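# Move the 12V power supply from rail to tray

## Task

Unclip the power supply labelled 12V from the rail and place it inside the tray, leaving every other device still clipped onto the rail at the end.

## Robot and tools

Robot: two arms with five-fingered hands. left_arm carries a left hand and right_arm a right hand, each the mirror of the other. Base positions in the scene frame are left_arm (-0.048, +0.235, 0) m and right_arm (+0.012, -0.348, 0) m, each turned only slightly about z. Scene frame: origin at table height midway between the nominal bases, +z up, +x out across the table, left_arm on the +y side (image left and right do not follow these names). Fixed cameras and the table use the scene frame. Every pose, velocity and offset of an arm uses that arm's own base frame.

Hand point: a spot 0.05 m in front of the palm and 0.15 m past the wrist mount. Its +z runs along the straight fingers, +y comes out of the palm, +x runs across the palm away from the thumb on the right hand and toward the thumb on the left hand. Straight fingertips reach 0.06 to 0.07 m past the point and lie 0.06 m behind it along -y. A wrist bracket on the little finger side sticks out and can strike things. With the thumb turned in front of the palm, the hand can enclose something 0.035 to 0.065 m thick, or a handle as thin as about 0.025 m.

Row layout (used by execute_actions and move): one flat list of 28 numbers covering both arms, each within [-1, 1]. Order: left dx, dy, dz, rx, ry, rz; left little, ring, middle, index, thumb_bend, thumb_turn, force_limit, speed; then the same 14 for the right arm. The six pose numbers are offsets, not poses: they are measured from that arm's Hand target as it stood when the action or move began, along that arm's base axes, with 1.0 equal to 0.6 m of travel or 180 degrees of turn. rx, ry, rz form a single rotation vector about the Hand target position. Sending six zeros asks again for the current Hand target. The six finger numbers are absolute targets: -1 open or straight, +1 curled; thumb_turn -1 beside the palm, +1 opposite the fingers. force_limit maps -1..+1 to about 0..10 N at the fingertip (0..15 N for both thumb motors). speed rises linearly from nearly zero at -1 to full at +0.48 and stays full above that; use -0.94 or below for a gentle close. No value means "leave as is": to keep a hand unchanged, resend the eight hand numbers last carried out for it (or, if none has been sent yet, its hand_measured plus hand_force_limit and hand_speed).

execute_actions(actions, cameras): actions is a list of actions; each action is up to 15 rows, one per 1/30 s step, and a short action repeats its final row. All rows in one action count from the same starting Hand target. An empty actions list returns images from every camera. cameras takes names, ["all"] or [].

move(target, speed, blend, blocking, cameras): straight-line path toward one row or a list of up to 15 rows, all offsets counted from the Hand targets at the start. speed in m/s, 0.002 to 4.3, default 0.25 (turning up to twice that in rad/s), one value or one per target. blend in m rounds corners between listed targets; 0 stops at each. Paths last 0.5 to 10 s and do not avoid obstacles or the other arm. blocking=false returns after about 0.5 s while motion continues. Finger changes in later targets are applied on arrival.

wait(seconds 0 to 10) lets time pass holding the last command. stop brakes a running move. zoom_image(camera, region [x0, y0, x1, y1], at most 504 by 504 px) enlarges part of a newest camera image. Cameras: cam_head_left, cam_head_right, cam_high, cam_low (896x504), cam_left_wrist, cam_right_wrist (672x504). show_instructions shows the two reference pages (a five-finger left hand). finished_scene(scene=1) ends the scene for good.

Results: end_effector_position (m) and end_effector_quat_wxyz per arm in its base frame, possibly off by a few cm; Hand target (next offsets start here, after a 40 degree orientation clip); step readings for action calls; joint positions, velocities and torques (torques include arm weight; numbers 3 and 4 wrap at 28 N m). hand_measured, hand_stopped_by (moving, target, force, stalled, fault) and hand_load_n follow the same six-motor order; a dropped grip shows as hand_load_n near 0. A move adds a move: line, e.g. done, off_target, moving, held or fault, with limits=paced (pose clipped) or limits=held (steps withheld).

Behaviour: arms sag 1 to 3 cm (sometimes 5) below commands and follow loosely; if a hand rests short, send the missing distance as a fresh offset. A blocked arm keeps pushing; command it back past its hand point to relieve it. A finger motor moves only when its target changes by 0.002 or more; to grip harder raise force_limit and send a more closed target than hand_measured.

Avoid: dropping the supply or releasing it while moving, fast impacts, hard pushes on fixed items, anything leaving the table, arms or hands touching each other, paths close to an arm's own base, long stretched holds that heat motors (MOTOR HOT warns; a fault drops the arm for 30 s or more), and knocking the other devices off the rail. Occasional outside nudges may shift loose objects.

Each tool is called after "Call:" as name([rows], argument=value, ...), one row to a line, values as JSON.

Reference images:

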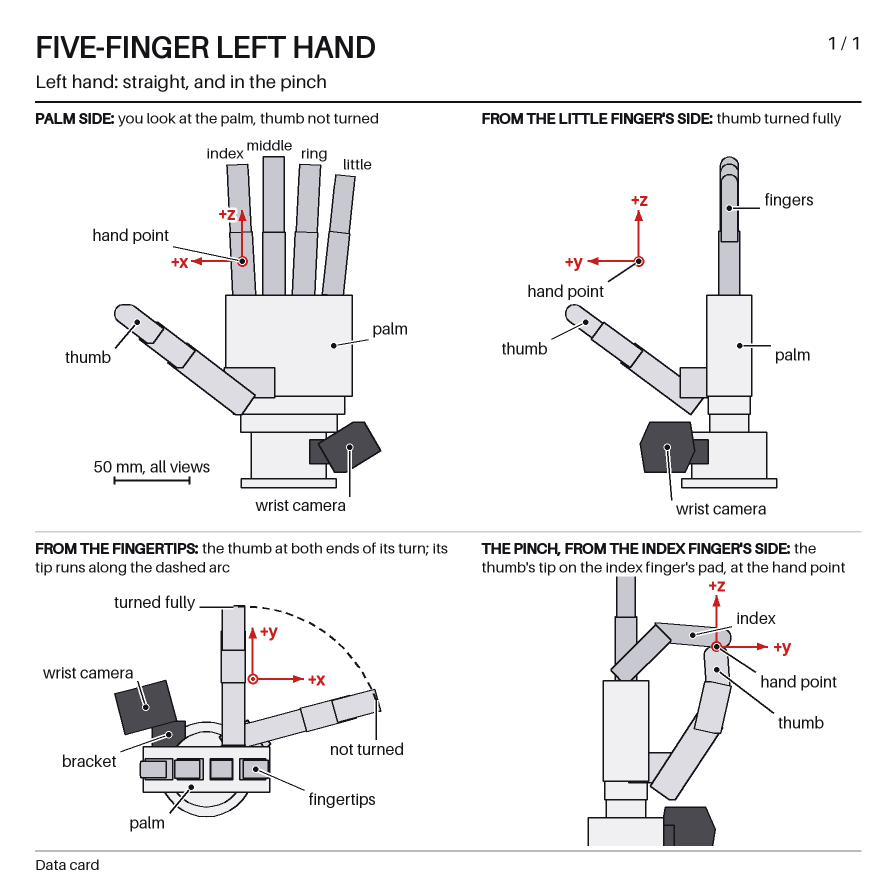

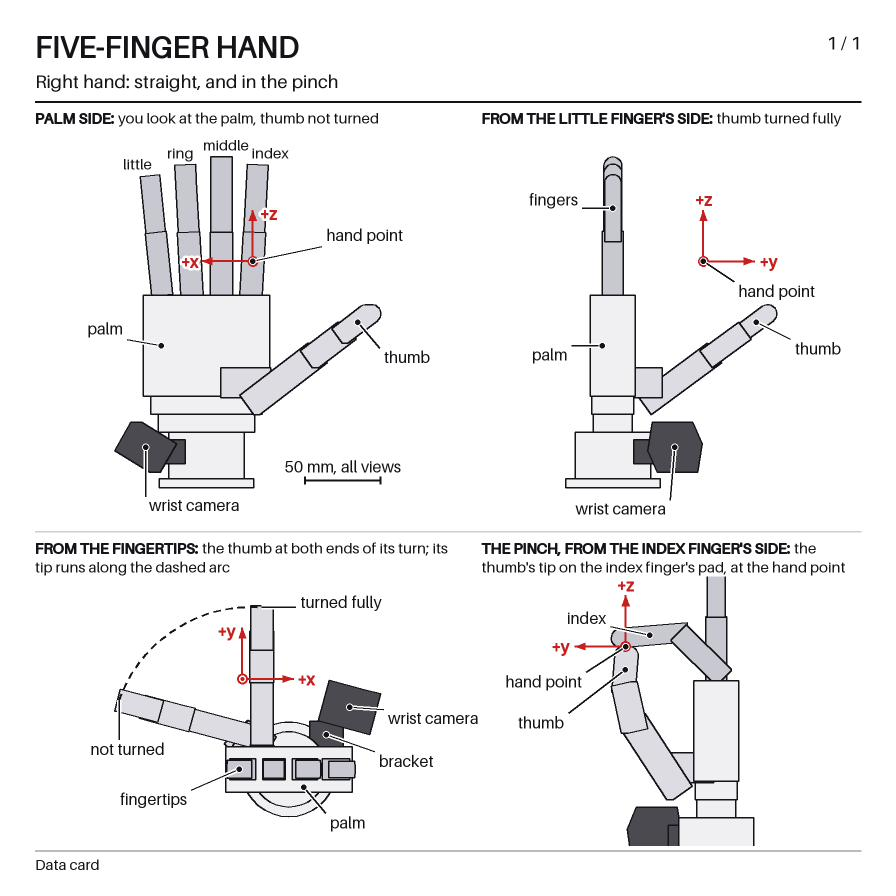

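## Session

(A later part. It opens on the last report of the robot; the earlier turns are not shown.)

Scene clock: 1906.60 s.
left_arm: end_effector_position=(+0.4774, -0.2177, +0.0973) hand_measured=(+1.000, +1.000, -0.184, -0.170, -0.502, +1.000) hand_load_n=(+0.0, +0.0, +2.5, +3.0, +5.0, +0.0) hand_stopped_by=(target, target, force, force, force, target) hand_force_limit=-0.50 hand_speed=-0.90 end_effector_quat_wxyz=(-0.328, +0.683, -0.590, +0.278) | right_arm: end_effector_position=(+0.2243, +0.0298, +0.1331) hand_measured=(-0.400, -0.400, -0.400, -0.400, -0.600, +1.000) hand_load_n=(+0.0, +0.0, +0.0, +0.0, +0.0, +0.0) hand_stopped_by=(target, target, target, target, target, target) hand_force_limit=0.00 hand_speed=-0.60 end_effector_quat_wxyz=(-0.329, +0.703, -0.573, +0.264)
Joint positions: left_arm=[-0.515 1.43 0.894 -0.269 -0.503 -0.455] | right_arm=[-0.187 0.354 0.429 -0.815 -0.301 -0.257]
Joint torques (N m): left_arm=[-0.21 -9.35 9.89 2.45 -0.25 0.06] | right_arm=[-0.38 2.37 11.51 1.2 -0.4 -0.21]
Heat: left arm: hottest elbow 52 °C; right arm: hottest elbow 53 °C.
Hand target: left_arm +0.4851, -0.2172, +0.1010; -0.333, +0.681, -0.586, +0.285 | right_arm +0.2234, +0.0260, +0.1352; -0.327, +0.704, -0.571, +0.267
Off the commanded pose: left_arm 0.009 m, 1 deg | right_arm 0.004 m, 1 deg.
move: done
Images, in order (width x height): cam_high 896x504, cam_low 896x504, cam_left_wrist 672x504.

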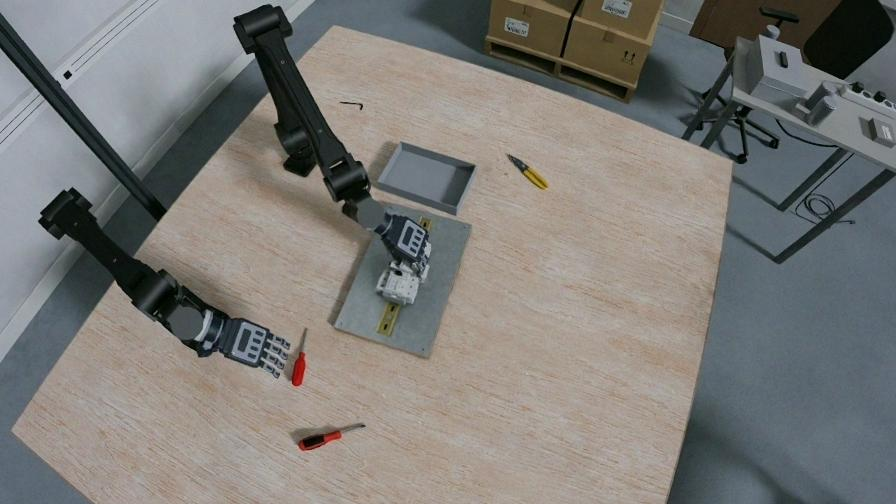

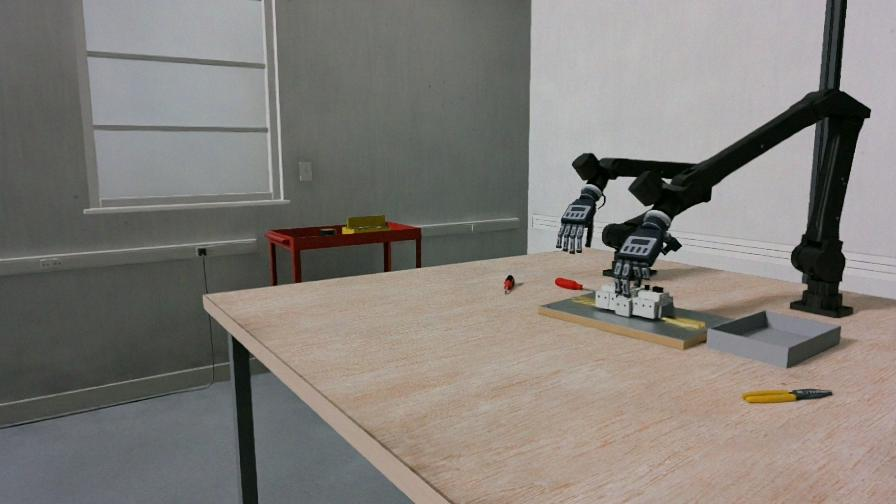

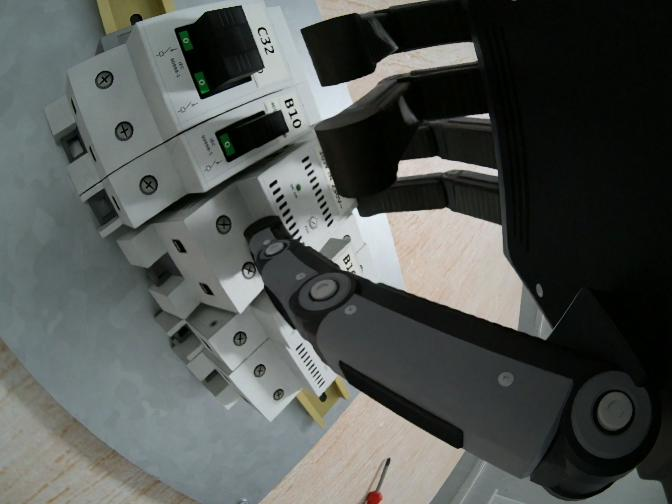

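Call:
move(target=[0,0,0,0,0,0,1,1,0.3,0.3,0.25,1,0.0,-0.94,0,0,0,0,0,0,-0.4,-0.4,-0.4,-0.4,-0.6,1,0,-0.6], speed=0.05, cameras=["cam_left_wrist"])

Scene clock: 1917.63 s.
left_arm: end_effector_position=(+0.4774, -0.2177, +0.0973) hand_measured=(+1.000, +1.000, -0.180, -0.160, -0.500, +1.000) hand_load_n=(+0.0, +0.5, +3.5, +6.5, +8.5, -0.5) hand_stopped_by=(target, target, force, force, force, target) hand_force_limit=0.00 hand_speed=-0.94 end_effector_quat_wxyz=(-0.328, +0.683, -0.590, +0.278) | right_arm: end_effector_position=(+0.2243, +0.0298, +0.1331) hand_measured=(-0.400, -0.400, -0.400, -0.400, -0.600, +1.000) hand_load_n=(+0.0, +0.0, +0.0, +0.0, +0.0, +0.0) hand_stopped_by=(target, target, target, target, target, target) hand_force_limit=0.00 hand_speed=-0.60 end_effector_quat_wxyz=(-0.329, +0.703, -0.573, +0.264)
Joint positions: left_arm=[-0.515 1.43 0.894 -0.269 -0.503 -0.455] | right_arm=[-0.187 0.354 0.429 -0.815 -0.301 -0.257]
Joint torques (N m): left_arm=[-1.26 -9.17 9.87 2.28 -0.23 0.04] | right_arm=[-0.15 2.49 11.62 1.02 -0.42 -0.23]
Heat: left arm: hottest elbow 52 °C; right arm: hottest elbow 53 °C.
Hand target: left_arm +0.4851, -0.2172, +0.1010; -0.333, +0.681, -0.586, +0.285 | right_arm +0.2234, +0.0260, +0.1352; -0.327, +0.704, -0.571, +0.267
Off the commanded pose: left_arm 0.009 m, 1 deg | right_arm 0.004 m, 1 deg.
move: done
Images, in order (width x height): cam_left_wrist 672x504.

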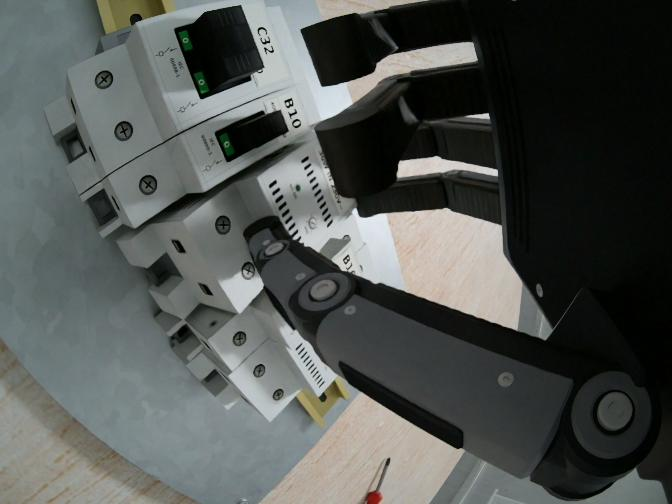

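Call:
move(target=[0,0,0.04,0,0,0,1,1,0.3,0.3,0.25,1,0.0,-0.94,0,0,0,0,0,0,-0.4,-0.4,-0.4,-0.4,-0.6,1,0,-0.6], speed=0.04, cameras=["cam_left_wrist","cam_low","cam_high"])

Call:
zoom_image(camera="cam_left_wrist", region=[120, 130, 380, 290])

Call:
zoom_image(camera="cam_low", region=[580, 250, 700, 330])

Scene clock: 1927.23 s.
left_arm: end_effector_position=(+0.4721, -0.2151, +0.0968) hand_measured=(+1.000, +1.000, -0.180, -0.160, -0.500, +1.000) hand_load_n=(+0.0, +0.0, +4.5, +6.5, +8.5, -1.0) hand_stopped_by=(target, target, force, force, force, target) hand_force_limit=0.00 hand_speed=-0.94 end_effector_quat_wxyz=(-0.325, +0.684, -0.595, +0.269) | right_arm: end_effector_position=(+0.2243, +0.0298, +0.1331) hand_measured=(-0.400, -0.400, -0.400, -0.400, -0.600, +1.000) hand_load_n=(+0.0, +0.0, +0.0, +0.0, +0.0, +0.0) hand_stopped_by=(target, target, target, target, target, target) hand_force_limit=0.00 hand_speed=-0.60 end_effector_quat_wxyz=(-0.329, +0.703, -0.573, +0.264)
Joint positions: left_arm=[-0.515 1.422 0.894 -0.296 -0.501 -0.455] | right_arm=[-0.187 0.354 0.429 -0.815 -0.301 -0.257]
Joint torques (N m): left_arm=[-1.38 -10.93 12.92 0.55 -0.3 0.07] | right_arm=[-0.79 2.78 12 1.05 -0.36 -0.25]
Heat: left arm: hottest elbow 52 °C; right arm: hottest elbow 53 °C.
Hand target: left_arm +0.4851, -0.2172, +0.1250; -0.333, +0.681, -0.586, +0.285 | right_arm +0.2234, +0.0260, +0.1352; -0.327, +0.704, -0.571, +0.267
Off the commanded pose: left_arm 0.031 m, 2 deg | right_arm 0.004 m, 1 deg.
move: off_target (left_arm)
Images, in order (width x height): cam_high 896x504, cam_low 896x504, cam_left_wrist 672x504.

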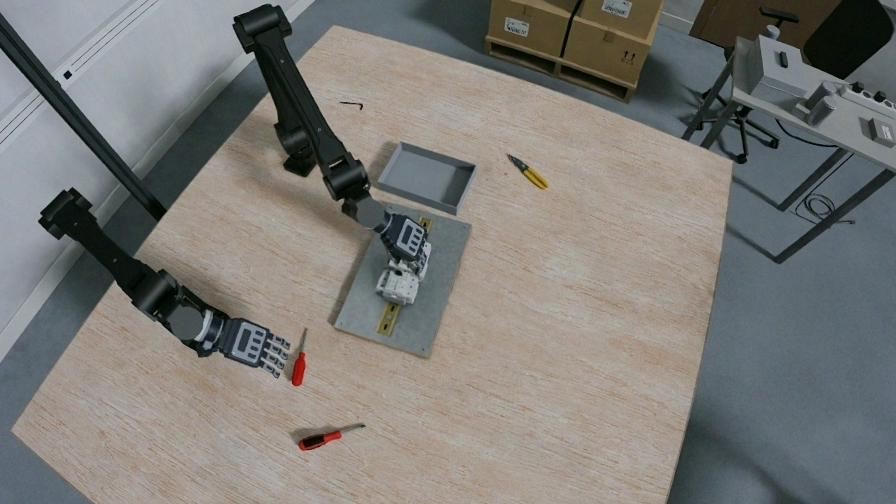

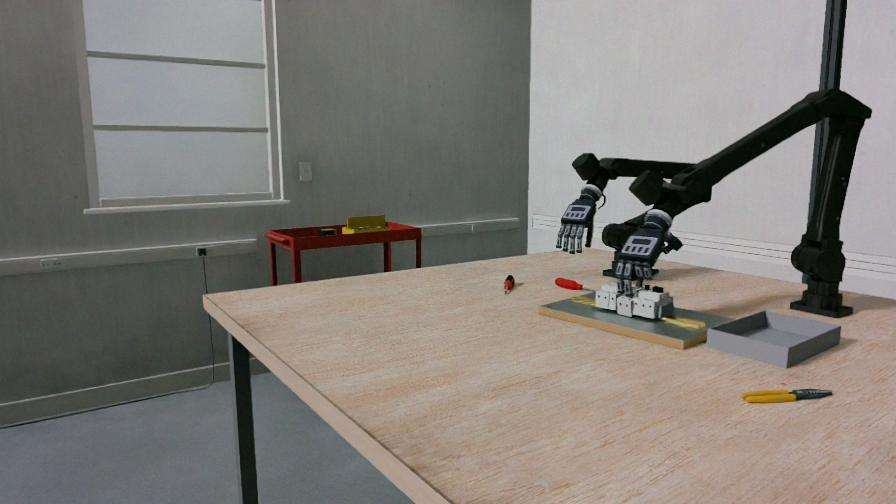

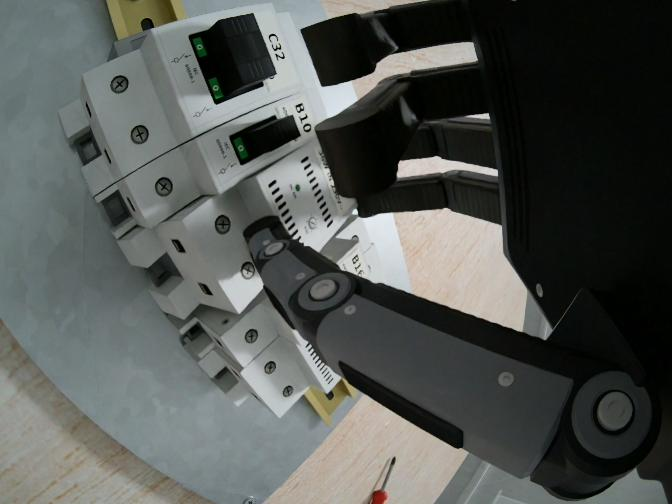

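Scaled by 1.938 from the camera's 672x504 image, which has a finer 960x720 frame.

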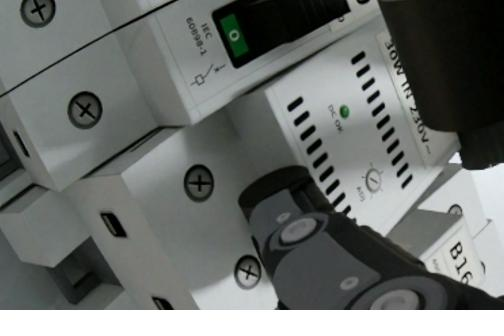

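Scaled by 4.200 from the camera's 896x504 image, which has a finer 1280x720 frame.

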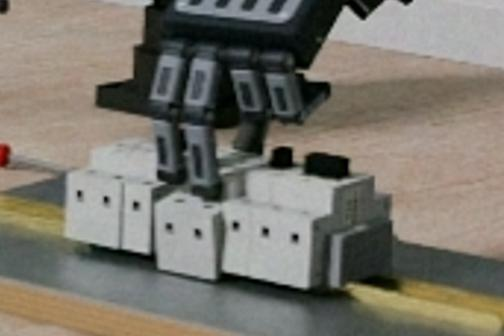

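Call:
move(target=[0.012,-0.006,0.035,0,0,0,1,1,0.3,0.3,0.25,1,0.0,-0.94,0,0,0,0,0,0,-0.4,-0.4,-0.4,-0.4,-0.6,1,0,-0.6], speed=0.04, cameras=["cam_left_wrist","cam_low"])

Call:
zoom_image(camera="cam_left_wrist", region=[120, 130, 380, 290])

Call:
zoom_image(camera="cam_low", region=[580, 250, 700, 330])

Scene clock: 1935.80 s.
left_arm: end_effector_position=(+0.4736, -0.2166, +0.1074) hand_measured=(+1.000, +1.000, -0.178, -0.160, -0.498, +1.000) hand_load_n=(+0.0, +0.0, +0.0, +0.5, +0.0, +0.0) hand_stopped_by=(target, target, force, force, force, target) hand_force_limit=0.00 hand_speed=-0.94 end_effector_quat_wxyz=(-0.321, +0.685, -0.601, +0.257) | right_arm: end_effector_position=(+0.2243, +0.0298, +0.1331) hand_measured=(-0.400, -0.400, -0.400, -0.400, -0.600, +1.000) hand_load_n=(+0.0, +0.0, +0.0, +0.0, +0.0, +0.0) hand_stopped_by=(target, target, target, target, target, target) hand_force_limit=0.00 hand_speed=-0.60 end_effector_quat_wxyz=(-0.329, +0.703, -0.573, +0.264)
Joint positions: left_arm=[-0.515 1.422 0.939 -0.368 -0.498 -0.455] | right_arm=[-0.187 0.354 0.429 -0.815 -0.301 -0.257]
Joint torques (N m): left_arm=[-0.44 -11.75 13.93 0.85 -0.38 0.05] | right_arm=[-0.03 2.84 11.58 0.98 -0.37 -0.19]
Heat: left arm: hottest elbow 51 °C; right arm: hottest elbow 53 °C.
Hand target: left_arm +0.4923, -0.2208, +0.1460; -0.333, +0.681, -0.586, +0.285 | right_arm +0.2234, +0.0260, +0.1352; -0.327, +0.704, -0.571, +0.267
Off the commanded pose: left_arm 0.043 m, 4 deg | right_arm 0.004 m, 1 deg.
move: off_target (left_arm)
Images, in order (width x height): cam_low 896x504, cam_left_wrist 672x504.

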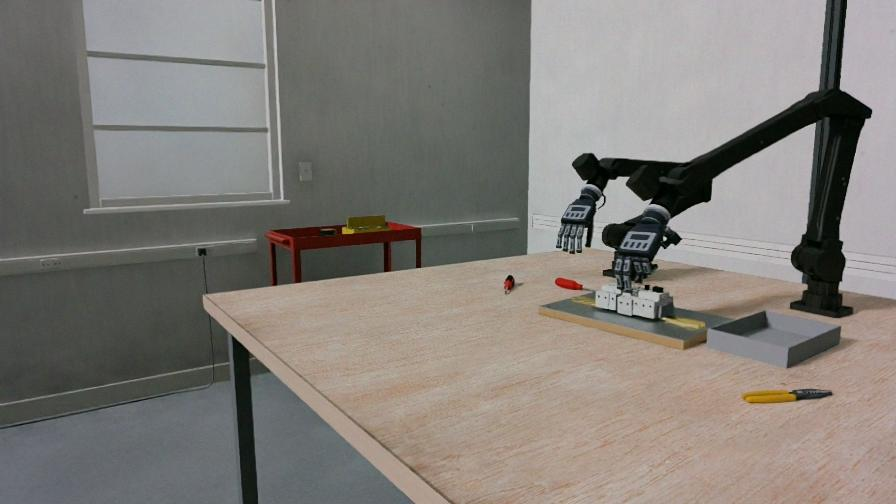

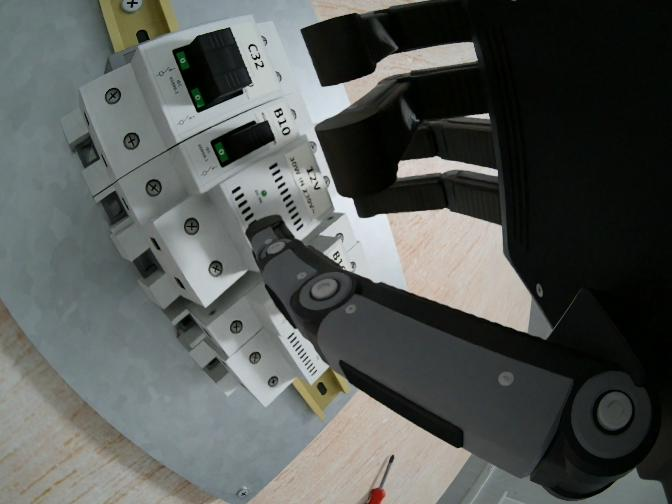

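Scaled by 1.938 from the camera's 672x504 image, which has a finer 960x720 frame.

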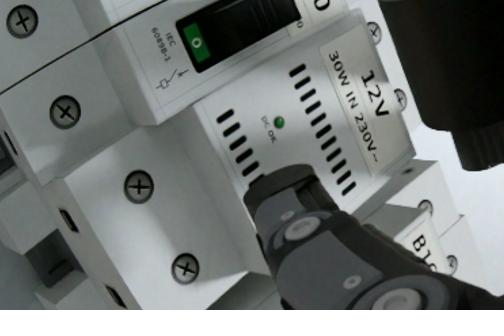

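Scaled by 4.200 from the camera's 896x504 image, which has a finer 1280x720 frame.

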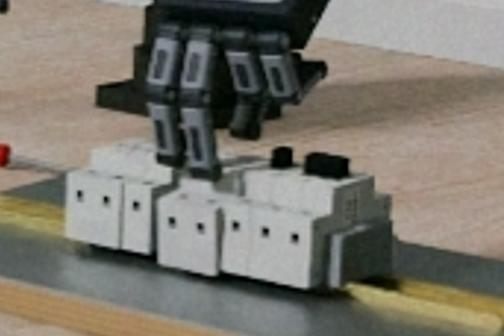

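Call:
zoom_image(camera="cam_left_wrist", region=[60, 160, 260, 400])

Scaled by 2.100 from the camera's 672x504 image, which has a finer 960x720 frame.

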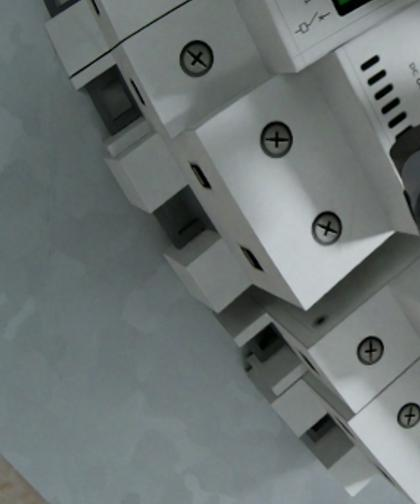

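Call:
move([
  [0,0,0,0,0,0,1,1,-0.55,-0.5,-0.8,1,0.0,-0.6,0,0,0,0,0,0,-0.4,-0.4,-0.4,-0.4,-0.6,1,0,-0.6],
  [-0.03,0,0.06,0,0,0,1,1,-0.55,-0.5,-0.8,1,0.0,-0.6,0,0,0,0,0,0,-0.4,-0.4,-0.4,-0.4,-0.6,1,0,-0.6],
], speed=0.08, cameras=["cam_left_wrist","cam_low","cam_high"])

Call:
zoom_image(camera="cam_left_wrist", region=[100, 130, 380, 400])

Call:
zoom_image(camera="cam_low", region=[580, 250, 700, 330])

Call:
zoom_image(camera="cam_high", region=[350, 220, 450, 310])

Scene clock: 1957.27 s.
left_arm: end_effector_position=(+0.4621, -0.2079, +0.1477) hand_measured=(+1.000, +1.000, -0.550, -0.500, -0.800, +1.000) hand_load_n=(+0.0, +0.0, +0.0, +0.0, +0.0, +0.0) hand_stopped_by=(target, target, target, target, target, target) hand_force_limit=0.00 hand_speed=-0.60 end_effector_quat_wxyz=(-0.327, +0.685, -0.598, +0.256) | right_arm: end_effector_position=(+0.2243, +0.0298, +0.1331) hand_measured=(-0.400, -0.400, -0.400, -0.400, -0.600, +1.000) hand_load_n=(+0.0, +0.0, +0.0, +0.0, +0.0, +0.0) hand_stopped_by=(target, target, target, target, target, target) hand_force_limit=0.00 hand_speed=-0.60 end_effector_quat_wxyz=(-0.329, +0.703, -0.573, +0.264)
Joint positions: left_arm=[-0.517 1.338 0.97 -0.482 -0.512 -0.455] | right_arm=[-0.187 0.354 0.429 -0.815 -0.301 -0.257]
Joint torques (N m): left_arm=[-1.61 -10.11 14.65 0.92 -0.4 -0.11] | right_arm=[-0.44 2.96 11.54 0.95 -0.4 -0.19]
Heat: left arm: hottest elbow 53 °C; right arm: hottest elbow 53 °C.
Hand target: left_arm +0.4743, -0.2208, +0.1820; -0.333, +0.681, -0.586, +0.285 | right_arm +0.2234, +0.0260, +0.1352; -0.327, +0.704, -0.571, +0.267
Off the commanded pose: left_arm 0.039 m, 4 deg | right_arm 0.004 m, 1 deg.
move: off_target (left_arm)
Images, in order (width x height): cam_high 896x504, cam_low 896x504, cam_left_wrist 672x504.

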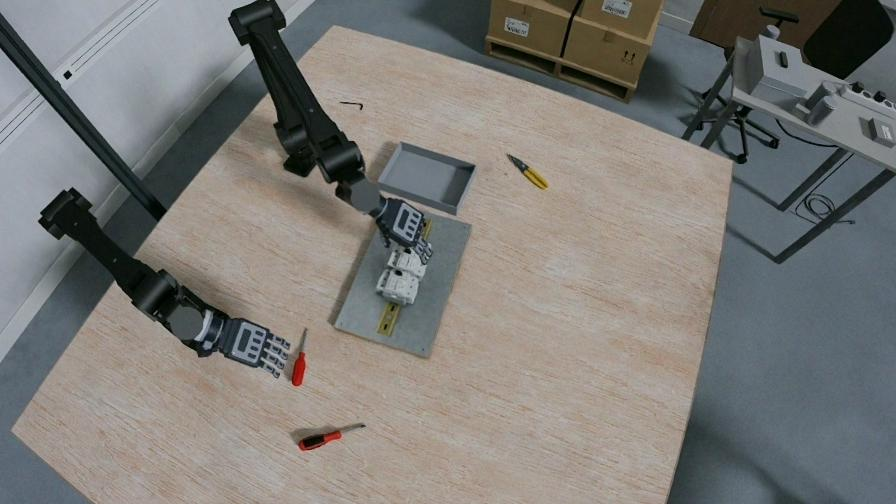

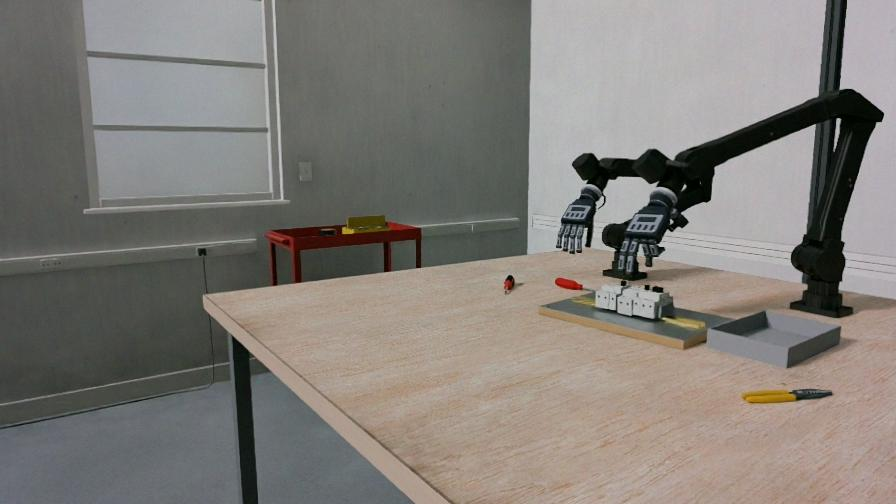

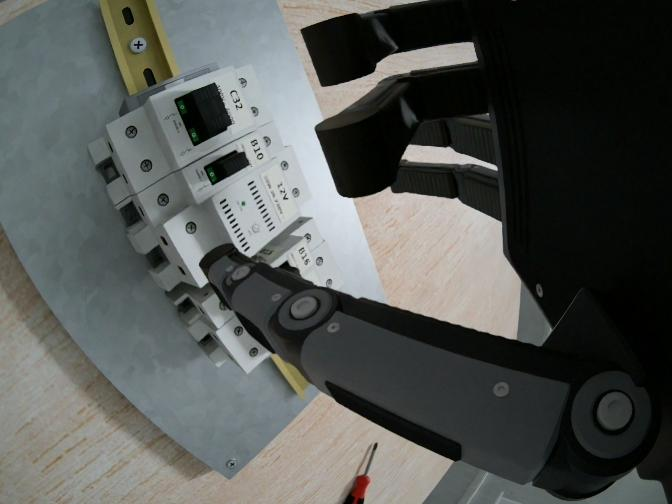

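Scaled by 1.800 from the camera's 672x504 image, which has a finer 960x720 frame.

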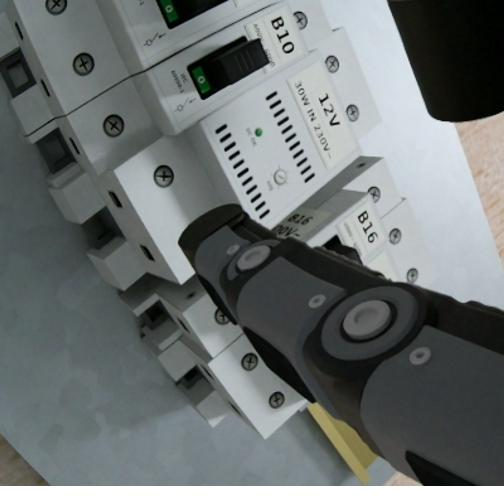

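Scaled by 4.200 from the camera's 896x504 image, which has a finer 1280x720 frame.

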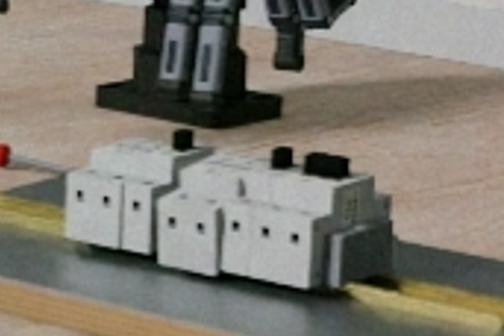

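Scaled by 5.040 from the camera's 896x504 image, which has a finer 1280x720 frame.

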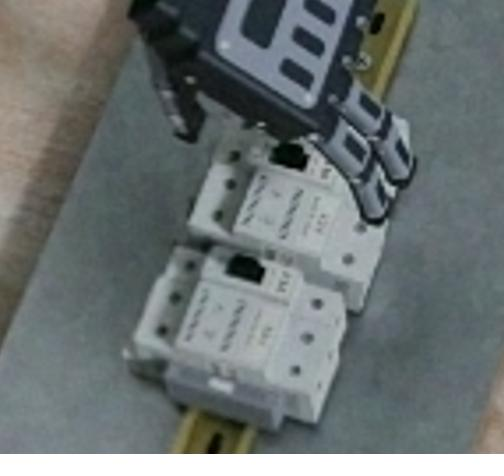

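Call:
move([
  [0.022,0.0038,-0.06,0,0,0,1,1,-0.6,-0.55,-0.8,1,0.0,-0.6,0,0,0,0,0,0,-0.4,-0.4,-0.4,-0.4,-0.6,1,0,-0.6],
  [0.018,0.0038,-0.115,0,0,0,1,1,-0.6,-0.55,-0.8,1,0.0,-0.6,0,0,0,0,0,0,-0.4,-0.4,-0.4,-0.4,-0.6,1,0,-0.6],
], speed=0.07, cameras=["cam_left_wrist"])

Scene clock: 1976.67 s.
left_arm: end_effector_position=(+0.4750, -0.2166, +0.1071) hand_measured=(+1.000, +1.000, -0.600, -0.550, -0.800, +1.000) hand_load_n=(+0.0, +0.0, +0.0, +0.0, -0.5, +0.0) hand_stopped_by=(target, target, target, target, target, target) hand_force_limit=0.00 hand_speed=-0.60 end_effector_quat_wxyz=(-0.328, +0.683, -0.592, +0.274) | right_arm: end_effector_position=(+0.2243, +0.0298, +0.1331) hand_measured=(-0.400, -0.400, -0.400, -0.400, -0.600, +1.000) hand_load_n=(-0.5, +0.0, +0.0, +0.0, +0.0, +0.0) hand_stopped_by=(target, target, target, target, target, target) hand_force_limit=0.00 hand_speed=-0.60 end_effector_quat_wxyz=(-0.329, +0.703, -0.573, +0.264)
Joint positions: left_arm=[-0.517 1.411 0.908 -0.309 -0.506 -0.455] | right_arm=[-0.187 0.354 0.429 -0.815 -0.301 -0.257]
Joint torques (N m): left_arm=[-0.79 -9.7 10.54 2.26 -0.18 0.02] | right_arm=[-0.03 2.26 11.64 1.03 -0.37 -0.21]
Heat: left arm: hottest elbow 54 °C; right arm: hottest elbow 53 °C.
Hand target: left_arm +0.4851, -0.2186, +0.1130; -0.333, +0.681, -0.586, +0.285 | right_arm +0.2234, +0.0260, +0.1352; -0.327, +0.704, -0.571, +0.267
Off the commanded pose: left_arm 0.012 m, 2 deg | right_arm 0.004 m, 1 deg.
move: off_target (left_arm)
Images, in order (width x height): cam_left_wrist 672x504.

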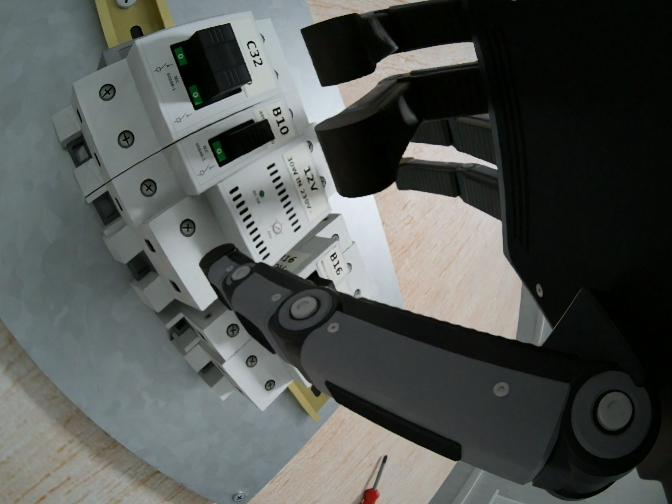

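Call:
zoom_image(camera="cam_left_wrist", region=[120, 120, 360, 320])

Scaled by 2.100 from the camera's 672x504 image, which has a finer 960x720 frame.

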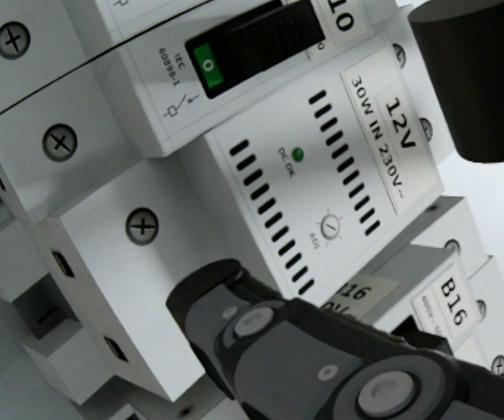

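Call:
move([
  [-0.02,0.013,0.0,0,0,0,1,1,-0.6,-0.55,-0.8,1,0.0,-0.6,0,0,0,0,0,0,-0.4,-0.4,-0.4,-0.4,-0.6,1,0,-0.6],
  [-0.018,0.012,-0.02,0,0,0,1,1,-0.6,-0.55,-0.72,1,0.0,-0.6,0,0,0,0,0,0,-0.4,-0.4,-0.4,-0.4,-0.6,1,0,-0.6],
], speed=0.05, cameras=["cam_left_wrist"])

Call:
zoom_image(camera="cam_left_wrist", region=[120, 120, 360, 320])

Scene clock: 1999.40 s.
left_arm: end_effector_position=(+0.4658, -0.2132, +0.0929) hand_measured=(+1.000, +1.000, -0.600, -0.550, -0.720, +1.000) hand_load_n=(+0.0, +0.5, +0.0, +0.0, +0.0, -0.5) hand_stopped_by=(target, target, target, target, target, target) hand_force_limit=0.00 hand_speed=-0.60 end_effector_quat_wxyz=(-0.327, +0.683, -0.593, +0.273) | right_arm: end_effector_position=(+0.2243, +0.0298, +0.1331) hand_measured=(-0.400, -0.400, -0.400, -0.400, -0.600, +1.000) hand_load_n=(+0.0, +0.0, +0.0, +0.0, +0.0, +0.0) hand_stopped_by=(target, target, target, target, target, target) hand_force_limit=0.00 hand_speed=-0.60 end_effector_quat_wxyz=(-0.329, +0.703, -0.573, +0.264)
Joint positions: left_arm=[-0.52 1.408 0.864 -0.27 -0.506 -0.455] | right_arm=[-0.187 0.354 0.429 -0.815 -0.301 -0.257]
Joint torques (N m): left_arm=[-0.44 -9.7 9.54 2.5 -0.17 0.09] | right_arm=[-0.67 2.9 11.66 1.01 -0.4 -0.22]
Heat: left arm: hottest elbow 54 °C; right arm: hottest elbow 53 °C.
Hand target: left_arm +0.4743, -0.2114, +0.1010; -0.333, +0.681, -0.586, +0.285 | right_arm +0.2234, +0.0260, +0.1352; -0.327, +0.704, -0.571, +0.267
Off the commanded pose: left_arm 0.012 m, 2 deg | right_arm 0.004 m, 1 deg.
move: off_target (left_arm); target 2's new numbers were sent with left_arm's hand 0.011 m and 2 deg from that target
Images, in order (width x height): cam_left_wrist 672x504.

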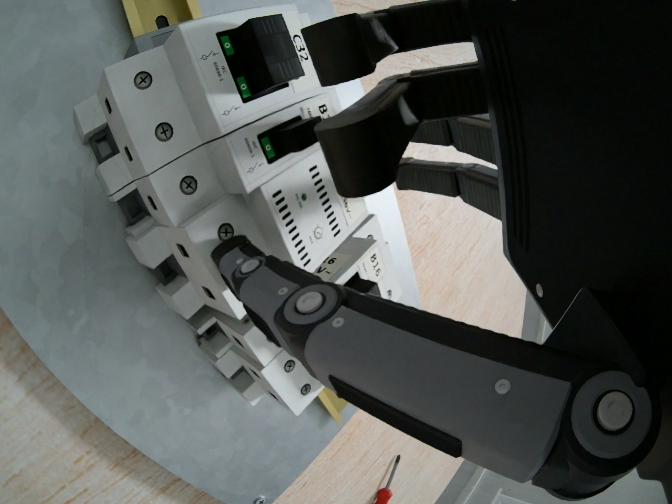

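Scaled by 2.100 from the camera's 672x504 image, which has a finer 960x720 frame.

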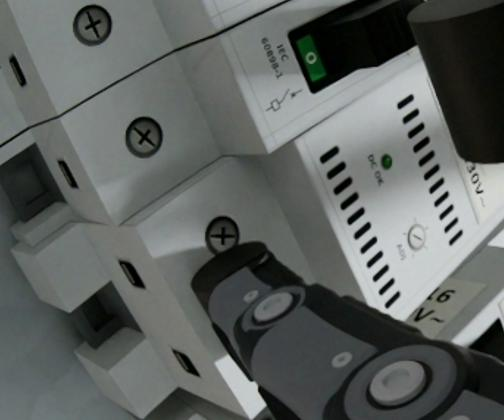

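Call:
move(target=[0,0,0,0,0,0,1,1,0.2,0.2,0.05,1,-0.4,-0.92,0,0,0,0,0,0,-0.4,-0.4,-0.4,-0.4,-0.6,1,0,-0.6], speed=0.05, cameras=["cam_left_wrist","cam_low"])

Call:
zoom_image(camera="cam_left_wrist", region=[120, 120, 360, 320])

Call:
zoom_image(camera="cam_low", region=[580, 250, 700, 330])

Scene clock: 2008.33 s.
left_arm: end_effector_position=(+0.4689, -0.2113, +0.0941) hand_measured=(+1.000, +1.000, -0.212, -0.162, -0.522, +1.000) hand_load_n=(+0.0, +0.0, +3.0, +3.0, +4.0, +0.0) hand_stopped_by=(target, target, force, force, force, target) hand_force_limit=-0.40 hand_speed=-0.92 end_effector_quat_wxyz=(-0.329, +0.684, -0.589, +0.277) | right_arm: end_effector_position=(+0.2243, +0.0298, +0.1331) hand_measured=(-0.400, -0.400, -0.400, -0.400, -0.600, +1.000) hand_load_n=(+0.0, +0.0, +0.0, +0.0, +0.0, +0.0) hand_stopped_by=(target, target, target, target, target, target) hand_force_limit=0.00 hand_speed=-0.60 end_effector_quat_wxyz=(-0.329, +0.703, -0.573, +0.264)
Joint positions: left_arm=[-0.514 1.408 0.862 -0.258 -0.506 -0.455] | right_arm=[-0.187 0.354 0.429 -0.815 -0.301 -0.257]
Joint torques (N m): left_arm=[0.03 -9.41 9.7 1.74 -0.19 0.02] | right_arm=[-0.67 2.2 11.56 1.1 -0.4 -0.25]
Heat: left arm: hottest elbow 53 °C; right arm: hottest elbow 53 °C.
Hand target: left_arm +0.4743, -0.2114, +0.1010; -0.333, +0.681, -0.586, +0.285 | right_arm +0.2234, +0.0260, +0.1352; -0.327, +0.704, -0.571, +0.267
Off the commanded pose: left_arm 0.009 m, 1 deg | right_arm 0.004 m, 1 deg.
move: done
Images, in order (width x height): cam_low 896x504, cam_left_wrist 672x504.

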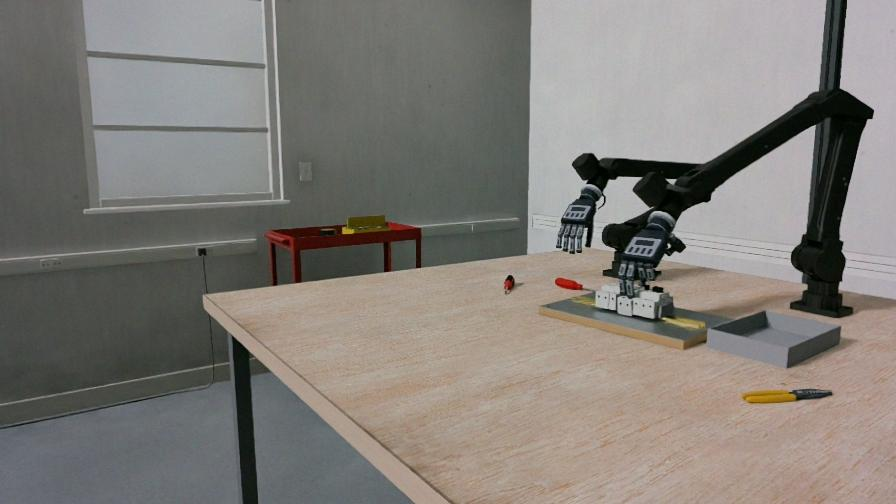

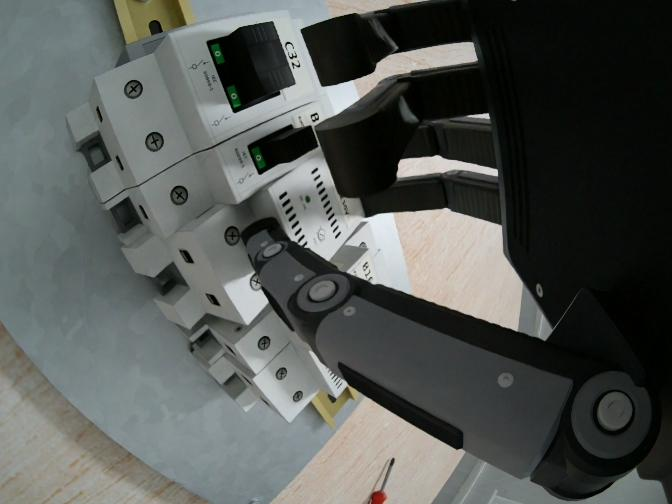

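Scaled by 2.100 from the camera's 672x504 image, which has a finer 960x720 frame.

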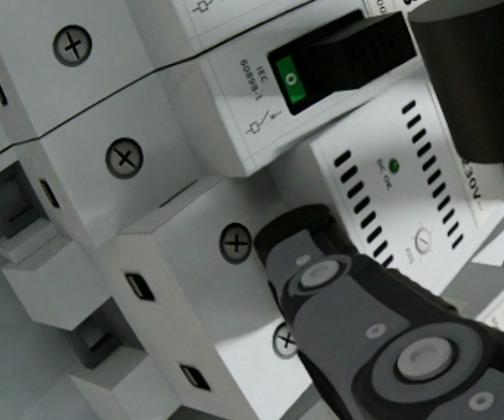

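Scaled by 4.200 from the camera's 896x504 image, which has a finer 1280x720 frame.

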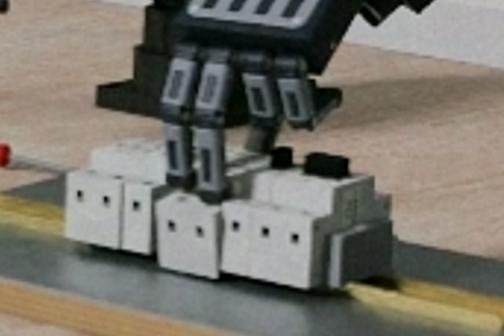

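Call:
move(target=[0,0,0,0,0,0,1,1,0.35,0.35,0.3,1,0.2,-0.94,0,0,0,0,0,0,-0.4,-0.4,-0.4,-0.4,-0.6,1,0,-0.6], speed=0.05, cameras=[])

Scene clock: 2011.97 s.
left_arm: end_effector_position=(+0.4695, -0.2108, +0.0944) hand_measured=(+1.000, +1.000, -0.168, -0.152, -0.518, +1.000) hand_load_n=(+0.0, +0.0, +5.5, +6.5, +9.5, +0.0) hand_stopped_by=(target, target, force, force, force, target) hand_force_limit=0.20 hand_speed=-0.94 end_effector_quat_wxyz=(-0.329, +0.684, -0.588, +0.277) | right_arm: end_effector_position=(+0.2243, +0.0298, +0.1331) hand_measured=(-0.400, -0.400, -0.400, -0.400, -0.600, +1.000) hand_load_n=(+0.0, +0.0, +0.0, +0.0, +0.0, +0.0) hand_stopped_by=(target, target, target, target, target, target) hand_force_limit=0.00 hand_speed=-0.60 end_effector_quat_wxyz=(-0.329, +0.703, -0.573, +0.264)
Joint positions: left_arm=[-0.512 1.408 0.862 -0.256 -0.506 -0.455] | right_arm=[-0.187 0.354 0.429 -0.815 -0.301 -0.257]
Joint torques (N m): left_arm=[-0.5 -9.23 9.55 1.73 -0.11 0.08] | right_arm=[-0.79 2.73 11.69 1.17 -0.42 -0.25]
Heat: left arm: hottest elbow 52 °C; right arm: hottest elbow 53 °C.
Hand target: left_arm +0.4743, -0.2114, +0.1010; -0.333, +0.681, -0.586, +0.285 | right_arm +0.2234, +0.0260, +0.1352; -0.327, +0.704, -0.571, +0.267
Off the commanded pose: left_arm 0.008 m, 1 deg | right_arm 0.004 m, 1 deg.
move: done
No camera images: "cameras" was empty.

Call:
move(target=[0.03,0.002,0.01,0,0,0,1,1,0.35,0.35,0.3,1,0.2,-0.94,0,0,0,0,0,0,-0.4,-0.4,-0.4,-0.4,-0.6,1,0,-0.6], speed=0.04, cameras=["cam_left_wrist"])

Scene clock: 2015.53 s.
left_arm: end_effector_position=(+0.4717, -0.2100, +0.0943) hand_measured=(+1.000, +1.000, -0.168, -0.152, -0.518, +1.000) hand_load_n=(+0.0, +0.0, +4.0, +6.5, +9.5, +1.0) hand_stopped_by=(target, target, force, force, force, target) hand_force_limit=0.20 hand_speed=-0.94 end_effector_quat_wxyz=(-0.325, +0.683, -0.591, +0.278) | right_arm: end_effector_position=(+0.2243, +0.0298, +0.1331) hand_measured=(-0.400, -0.400, -0.400, -0.400, -0.600, +1.000) hand_load_n=(+0.0, +0.0, +0.0, +0.0, +0.0, +0.0) hand_stopped_by=(target, target, target, target, target, target) hand_force_limit=0.00 hand_speed=-0.60 end_effector_quat_wxyz=(-0.329, +0.703, -0.573, +0.264)
Joint positions: left_arm=[-0.503 1.411 0.867 -0.256 -0.489 -0.445] | right_arm=[-0.187 0.354 0.429 -0.815 -0.301 -0.257]
Joint torques (N m): left_arm=[0.15 -7.94 13.23 1.4 -0.17 0.16] | right_arm=[-0.79 2.73 11.7 1.11 -0.37 -0.22]
Heat: left arm: hottest elbow 52 °C; right arm: hottest elbow 53 °C.
Hand target: left_arm +0.4923, -0.2102, +0.1070; -0.333, +0.681, -0.586, +0.285 | right_arm +0.2234, +0.0260, +0.1352; -0.327, +0.704, -0.571, +0.267
Off the commanded pose: left_arm 0.024 m, 1 deg | right_arm 0.004 m, 1 deg.
move: off_target (left_arm)
Images, in order (width x height): cam_left_wrist 672x504.

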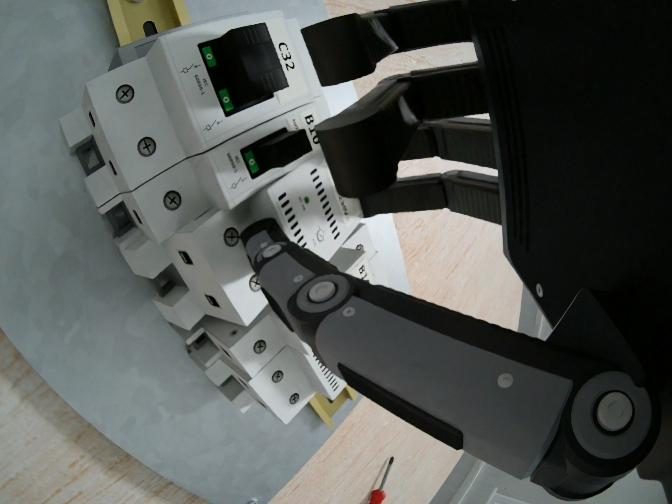

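Call:
move(target=[0.025,0.002,0.005,0,0,0,1,1,0.35,0.35,0.3,1,0.2,-0.94,0,0,0,0,0,0,-0.4,-0.4,-0.4,-0.4,-0.6,1,0,-0.6], speed=0.04, cameras=["cam_left_wrist"])

Call:
zoom_image(camera="cam_left_wrist", region=[100, 130, 340, 330])

Scene clock: 2021.03 s.
left_arm: end_effector_position=(+0.4860, -0.2083, +0.0946) hand_measured=(+1.000, +1.000, -0.168, -0.152, -0.518, +1.000) hand_load_n=(+0.5, +0.0, +4.0, +6.5, +9.5, +0.5) hand_stopped_by=(target, target, force, force, force, target) hand_force_limit=0.20 hand_speed=-0.94 end_effector_quat_wxyz=(-0.325, +0.684, -0.592, +0.276) | right_arm: end_effector_position=(+0.2243, +0.0298, +0.1331) hand_measured=(-0.400, -0.400, -0.400, -0.400, -0.600, +1.000) hand_load_n=(+0.0, +0.0, +0.0, +0.0, +0.0, +0.0) hand_stopped_by=(target, target, target, target, target, target) hand_force_limit=0.00 hand_speed=-0.60 end_effector_quat_wxyz=(-0.329, +0.703, -0.573, +0.264)
Joint positions: left_arm=[-0.483 1.442 0.901 -0.256 -0.475 -0.43] | right_arm=[-0.187 0.354 0.429 -0.815 -0.301 -0.257]
Joint torques (N m): left_arm=[0.03 -8.94 13.57 1.13 -0.16 0.09] | right_arm=[-0.44 1.67 11.66 1.06 -0.4 -0.16]
Heat: left arm: hottest elbow 52 °C; right arm: hottest elbow 53 °C.
Hand target: left_arm +0.5073, -0.2090, +0.1100; -0.333, +0.681, -0.586, +0.285 | right_arm +0.2234, +0.0260, +0.1352; -0.327, +0.704, -0.571, +0.267
Off the commanded pose: left_arm 0.026 m, 2 deg | right_arm 0.004 m, 1 deg.
move: off_target (left_arm)
Images, in order (width x height): cam_left_wrist 672x504.

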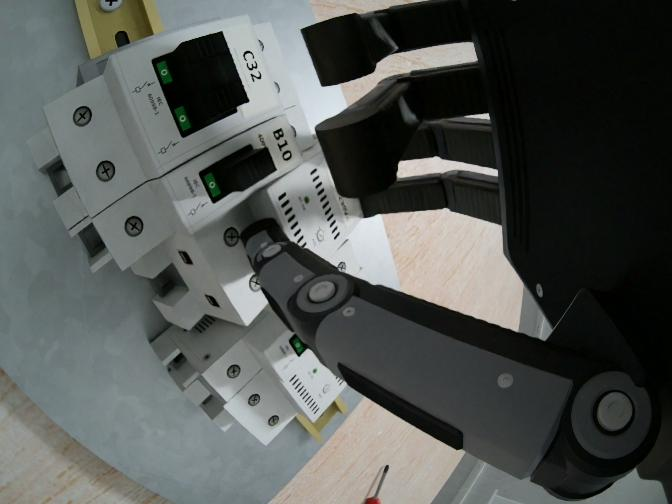

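Scaled by 2.100 from the camera's 672x504 image, which has a finer 960x720 frame.

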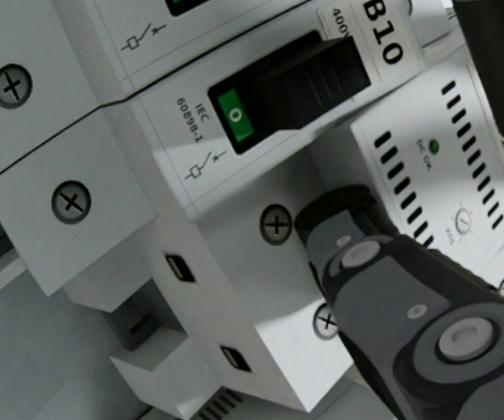

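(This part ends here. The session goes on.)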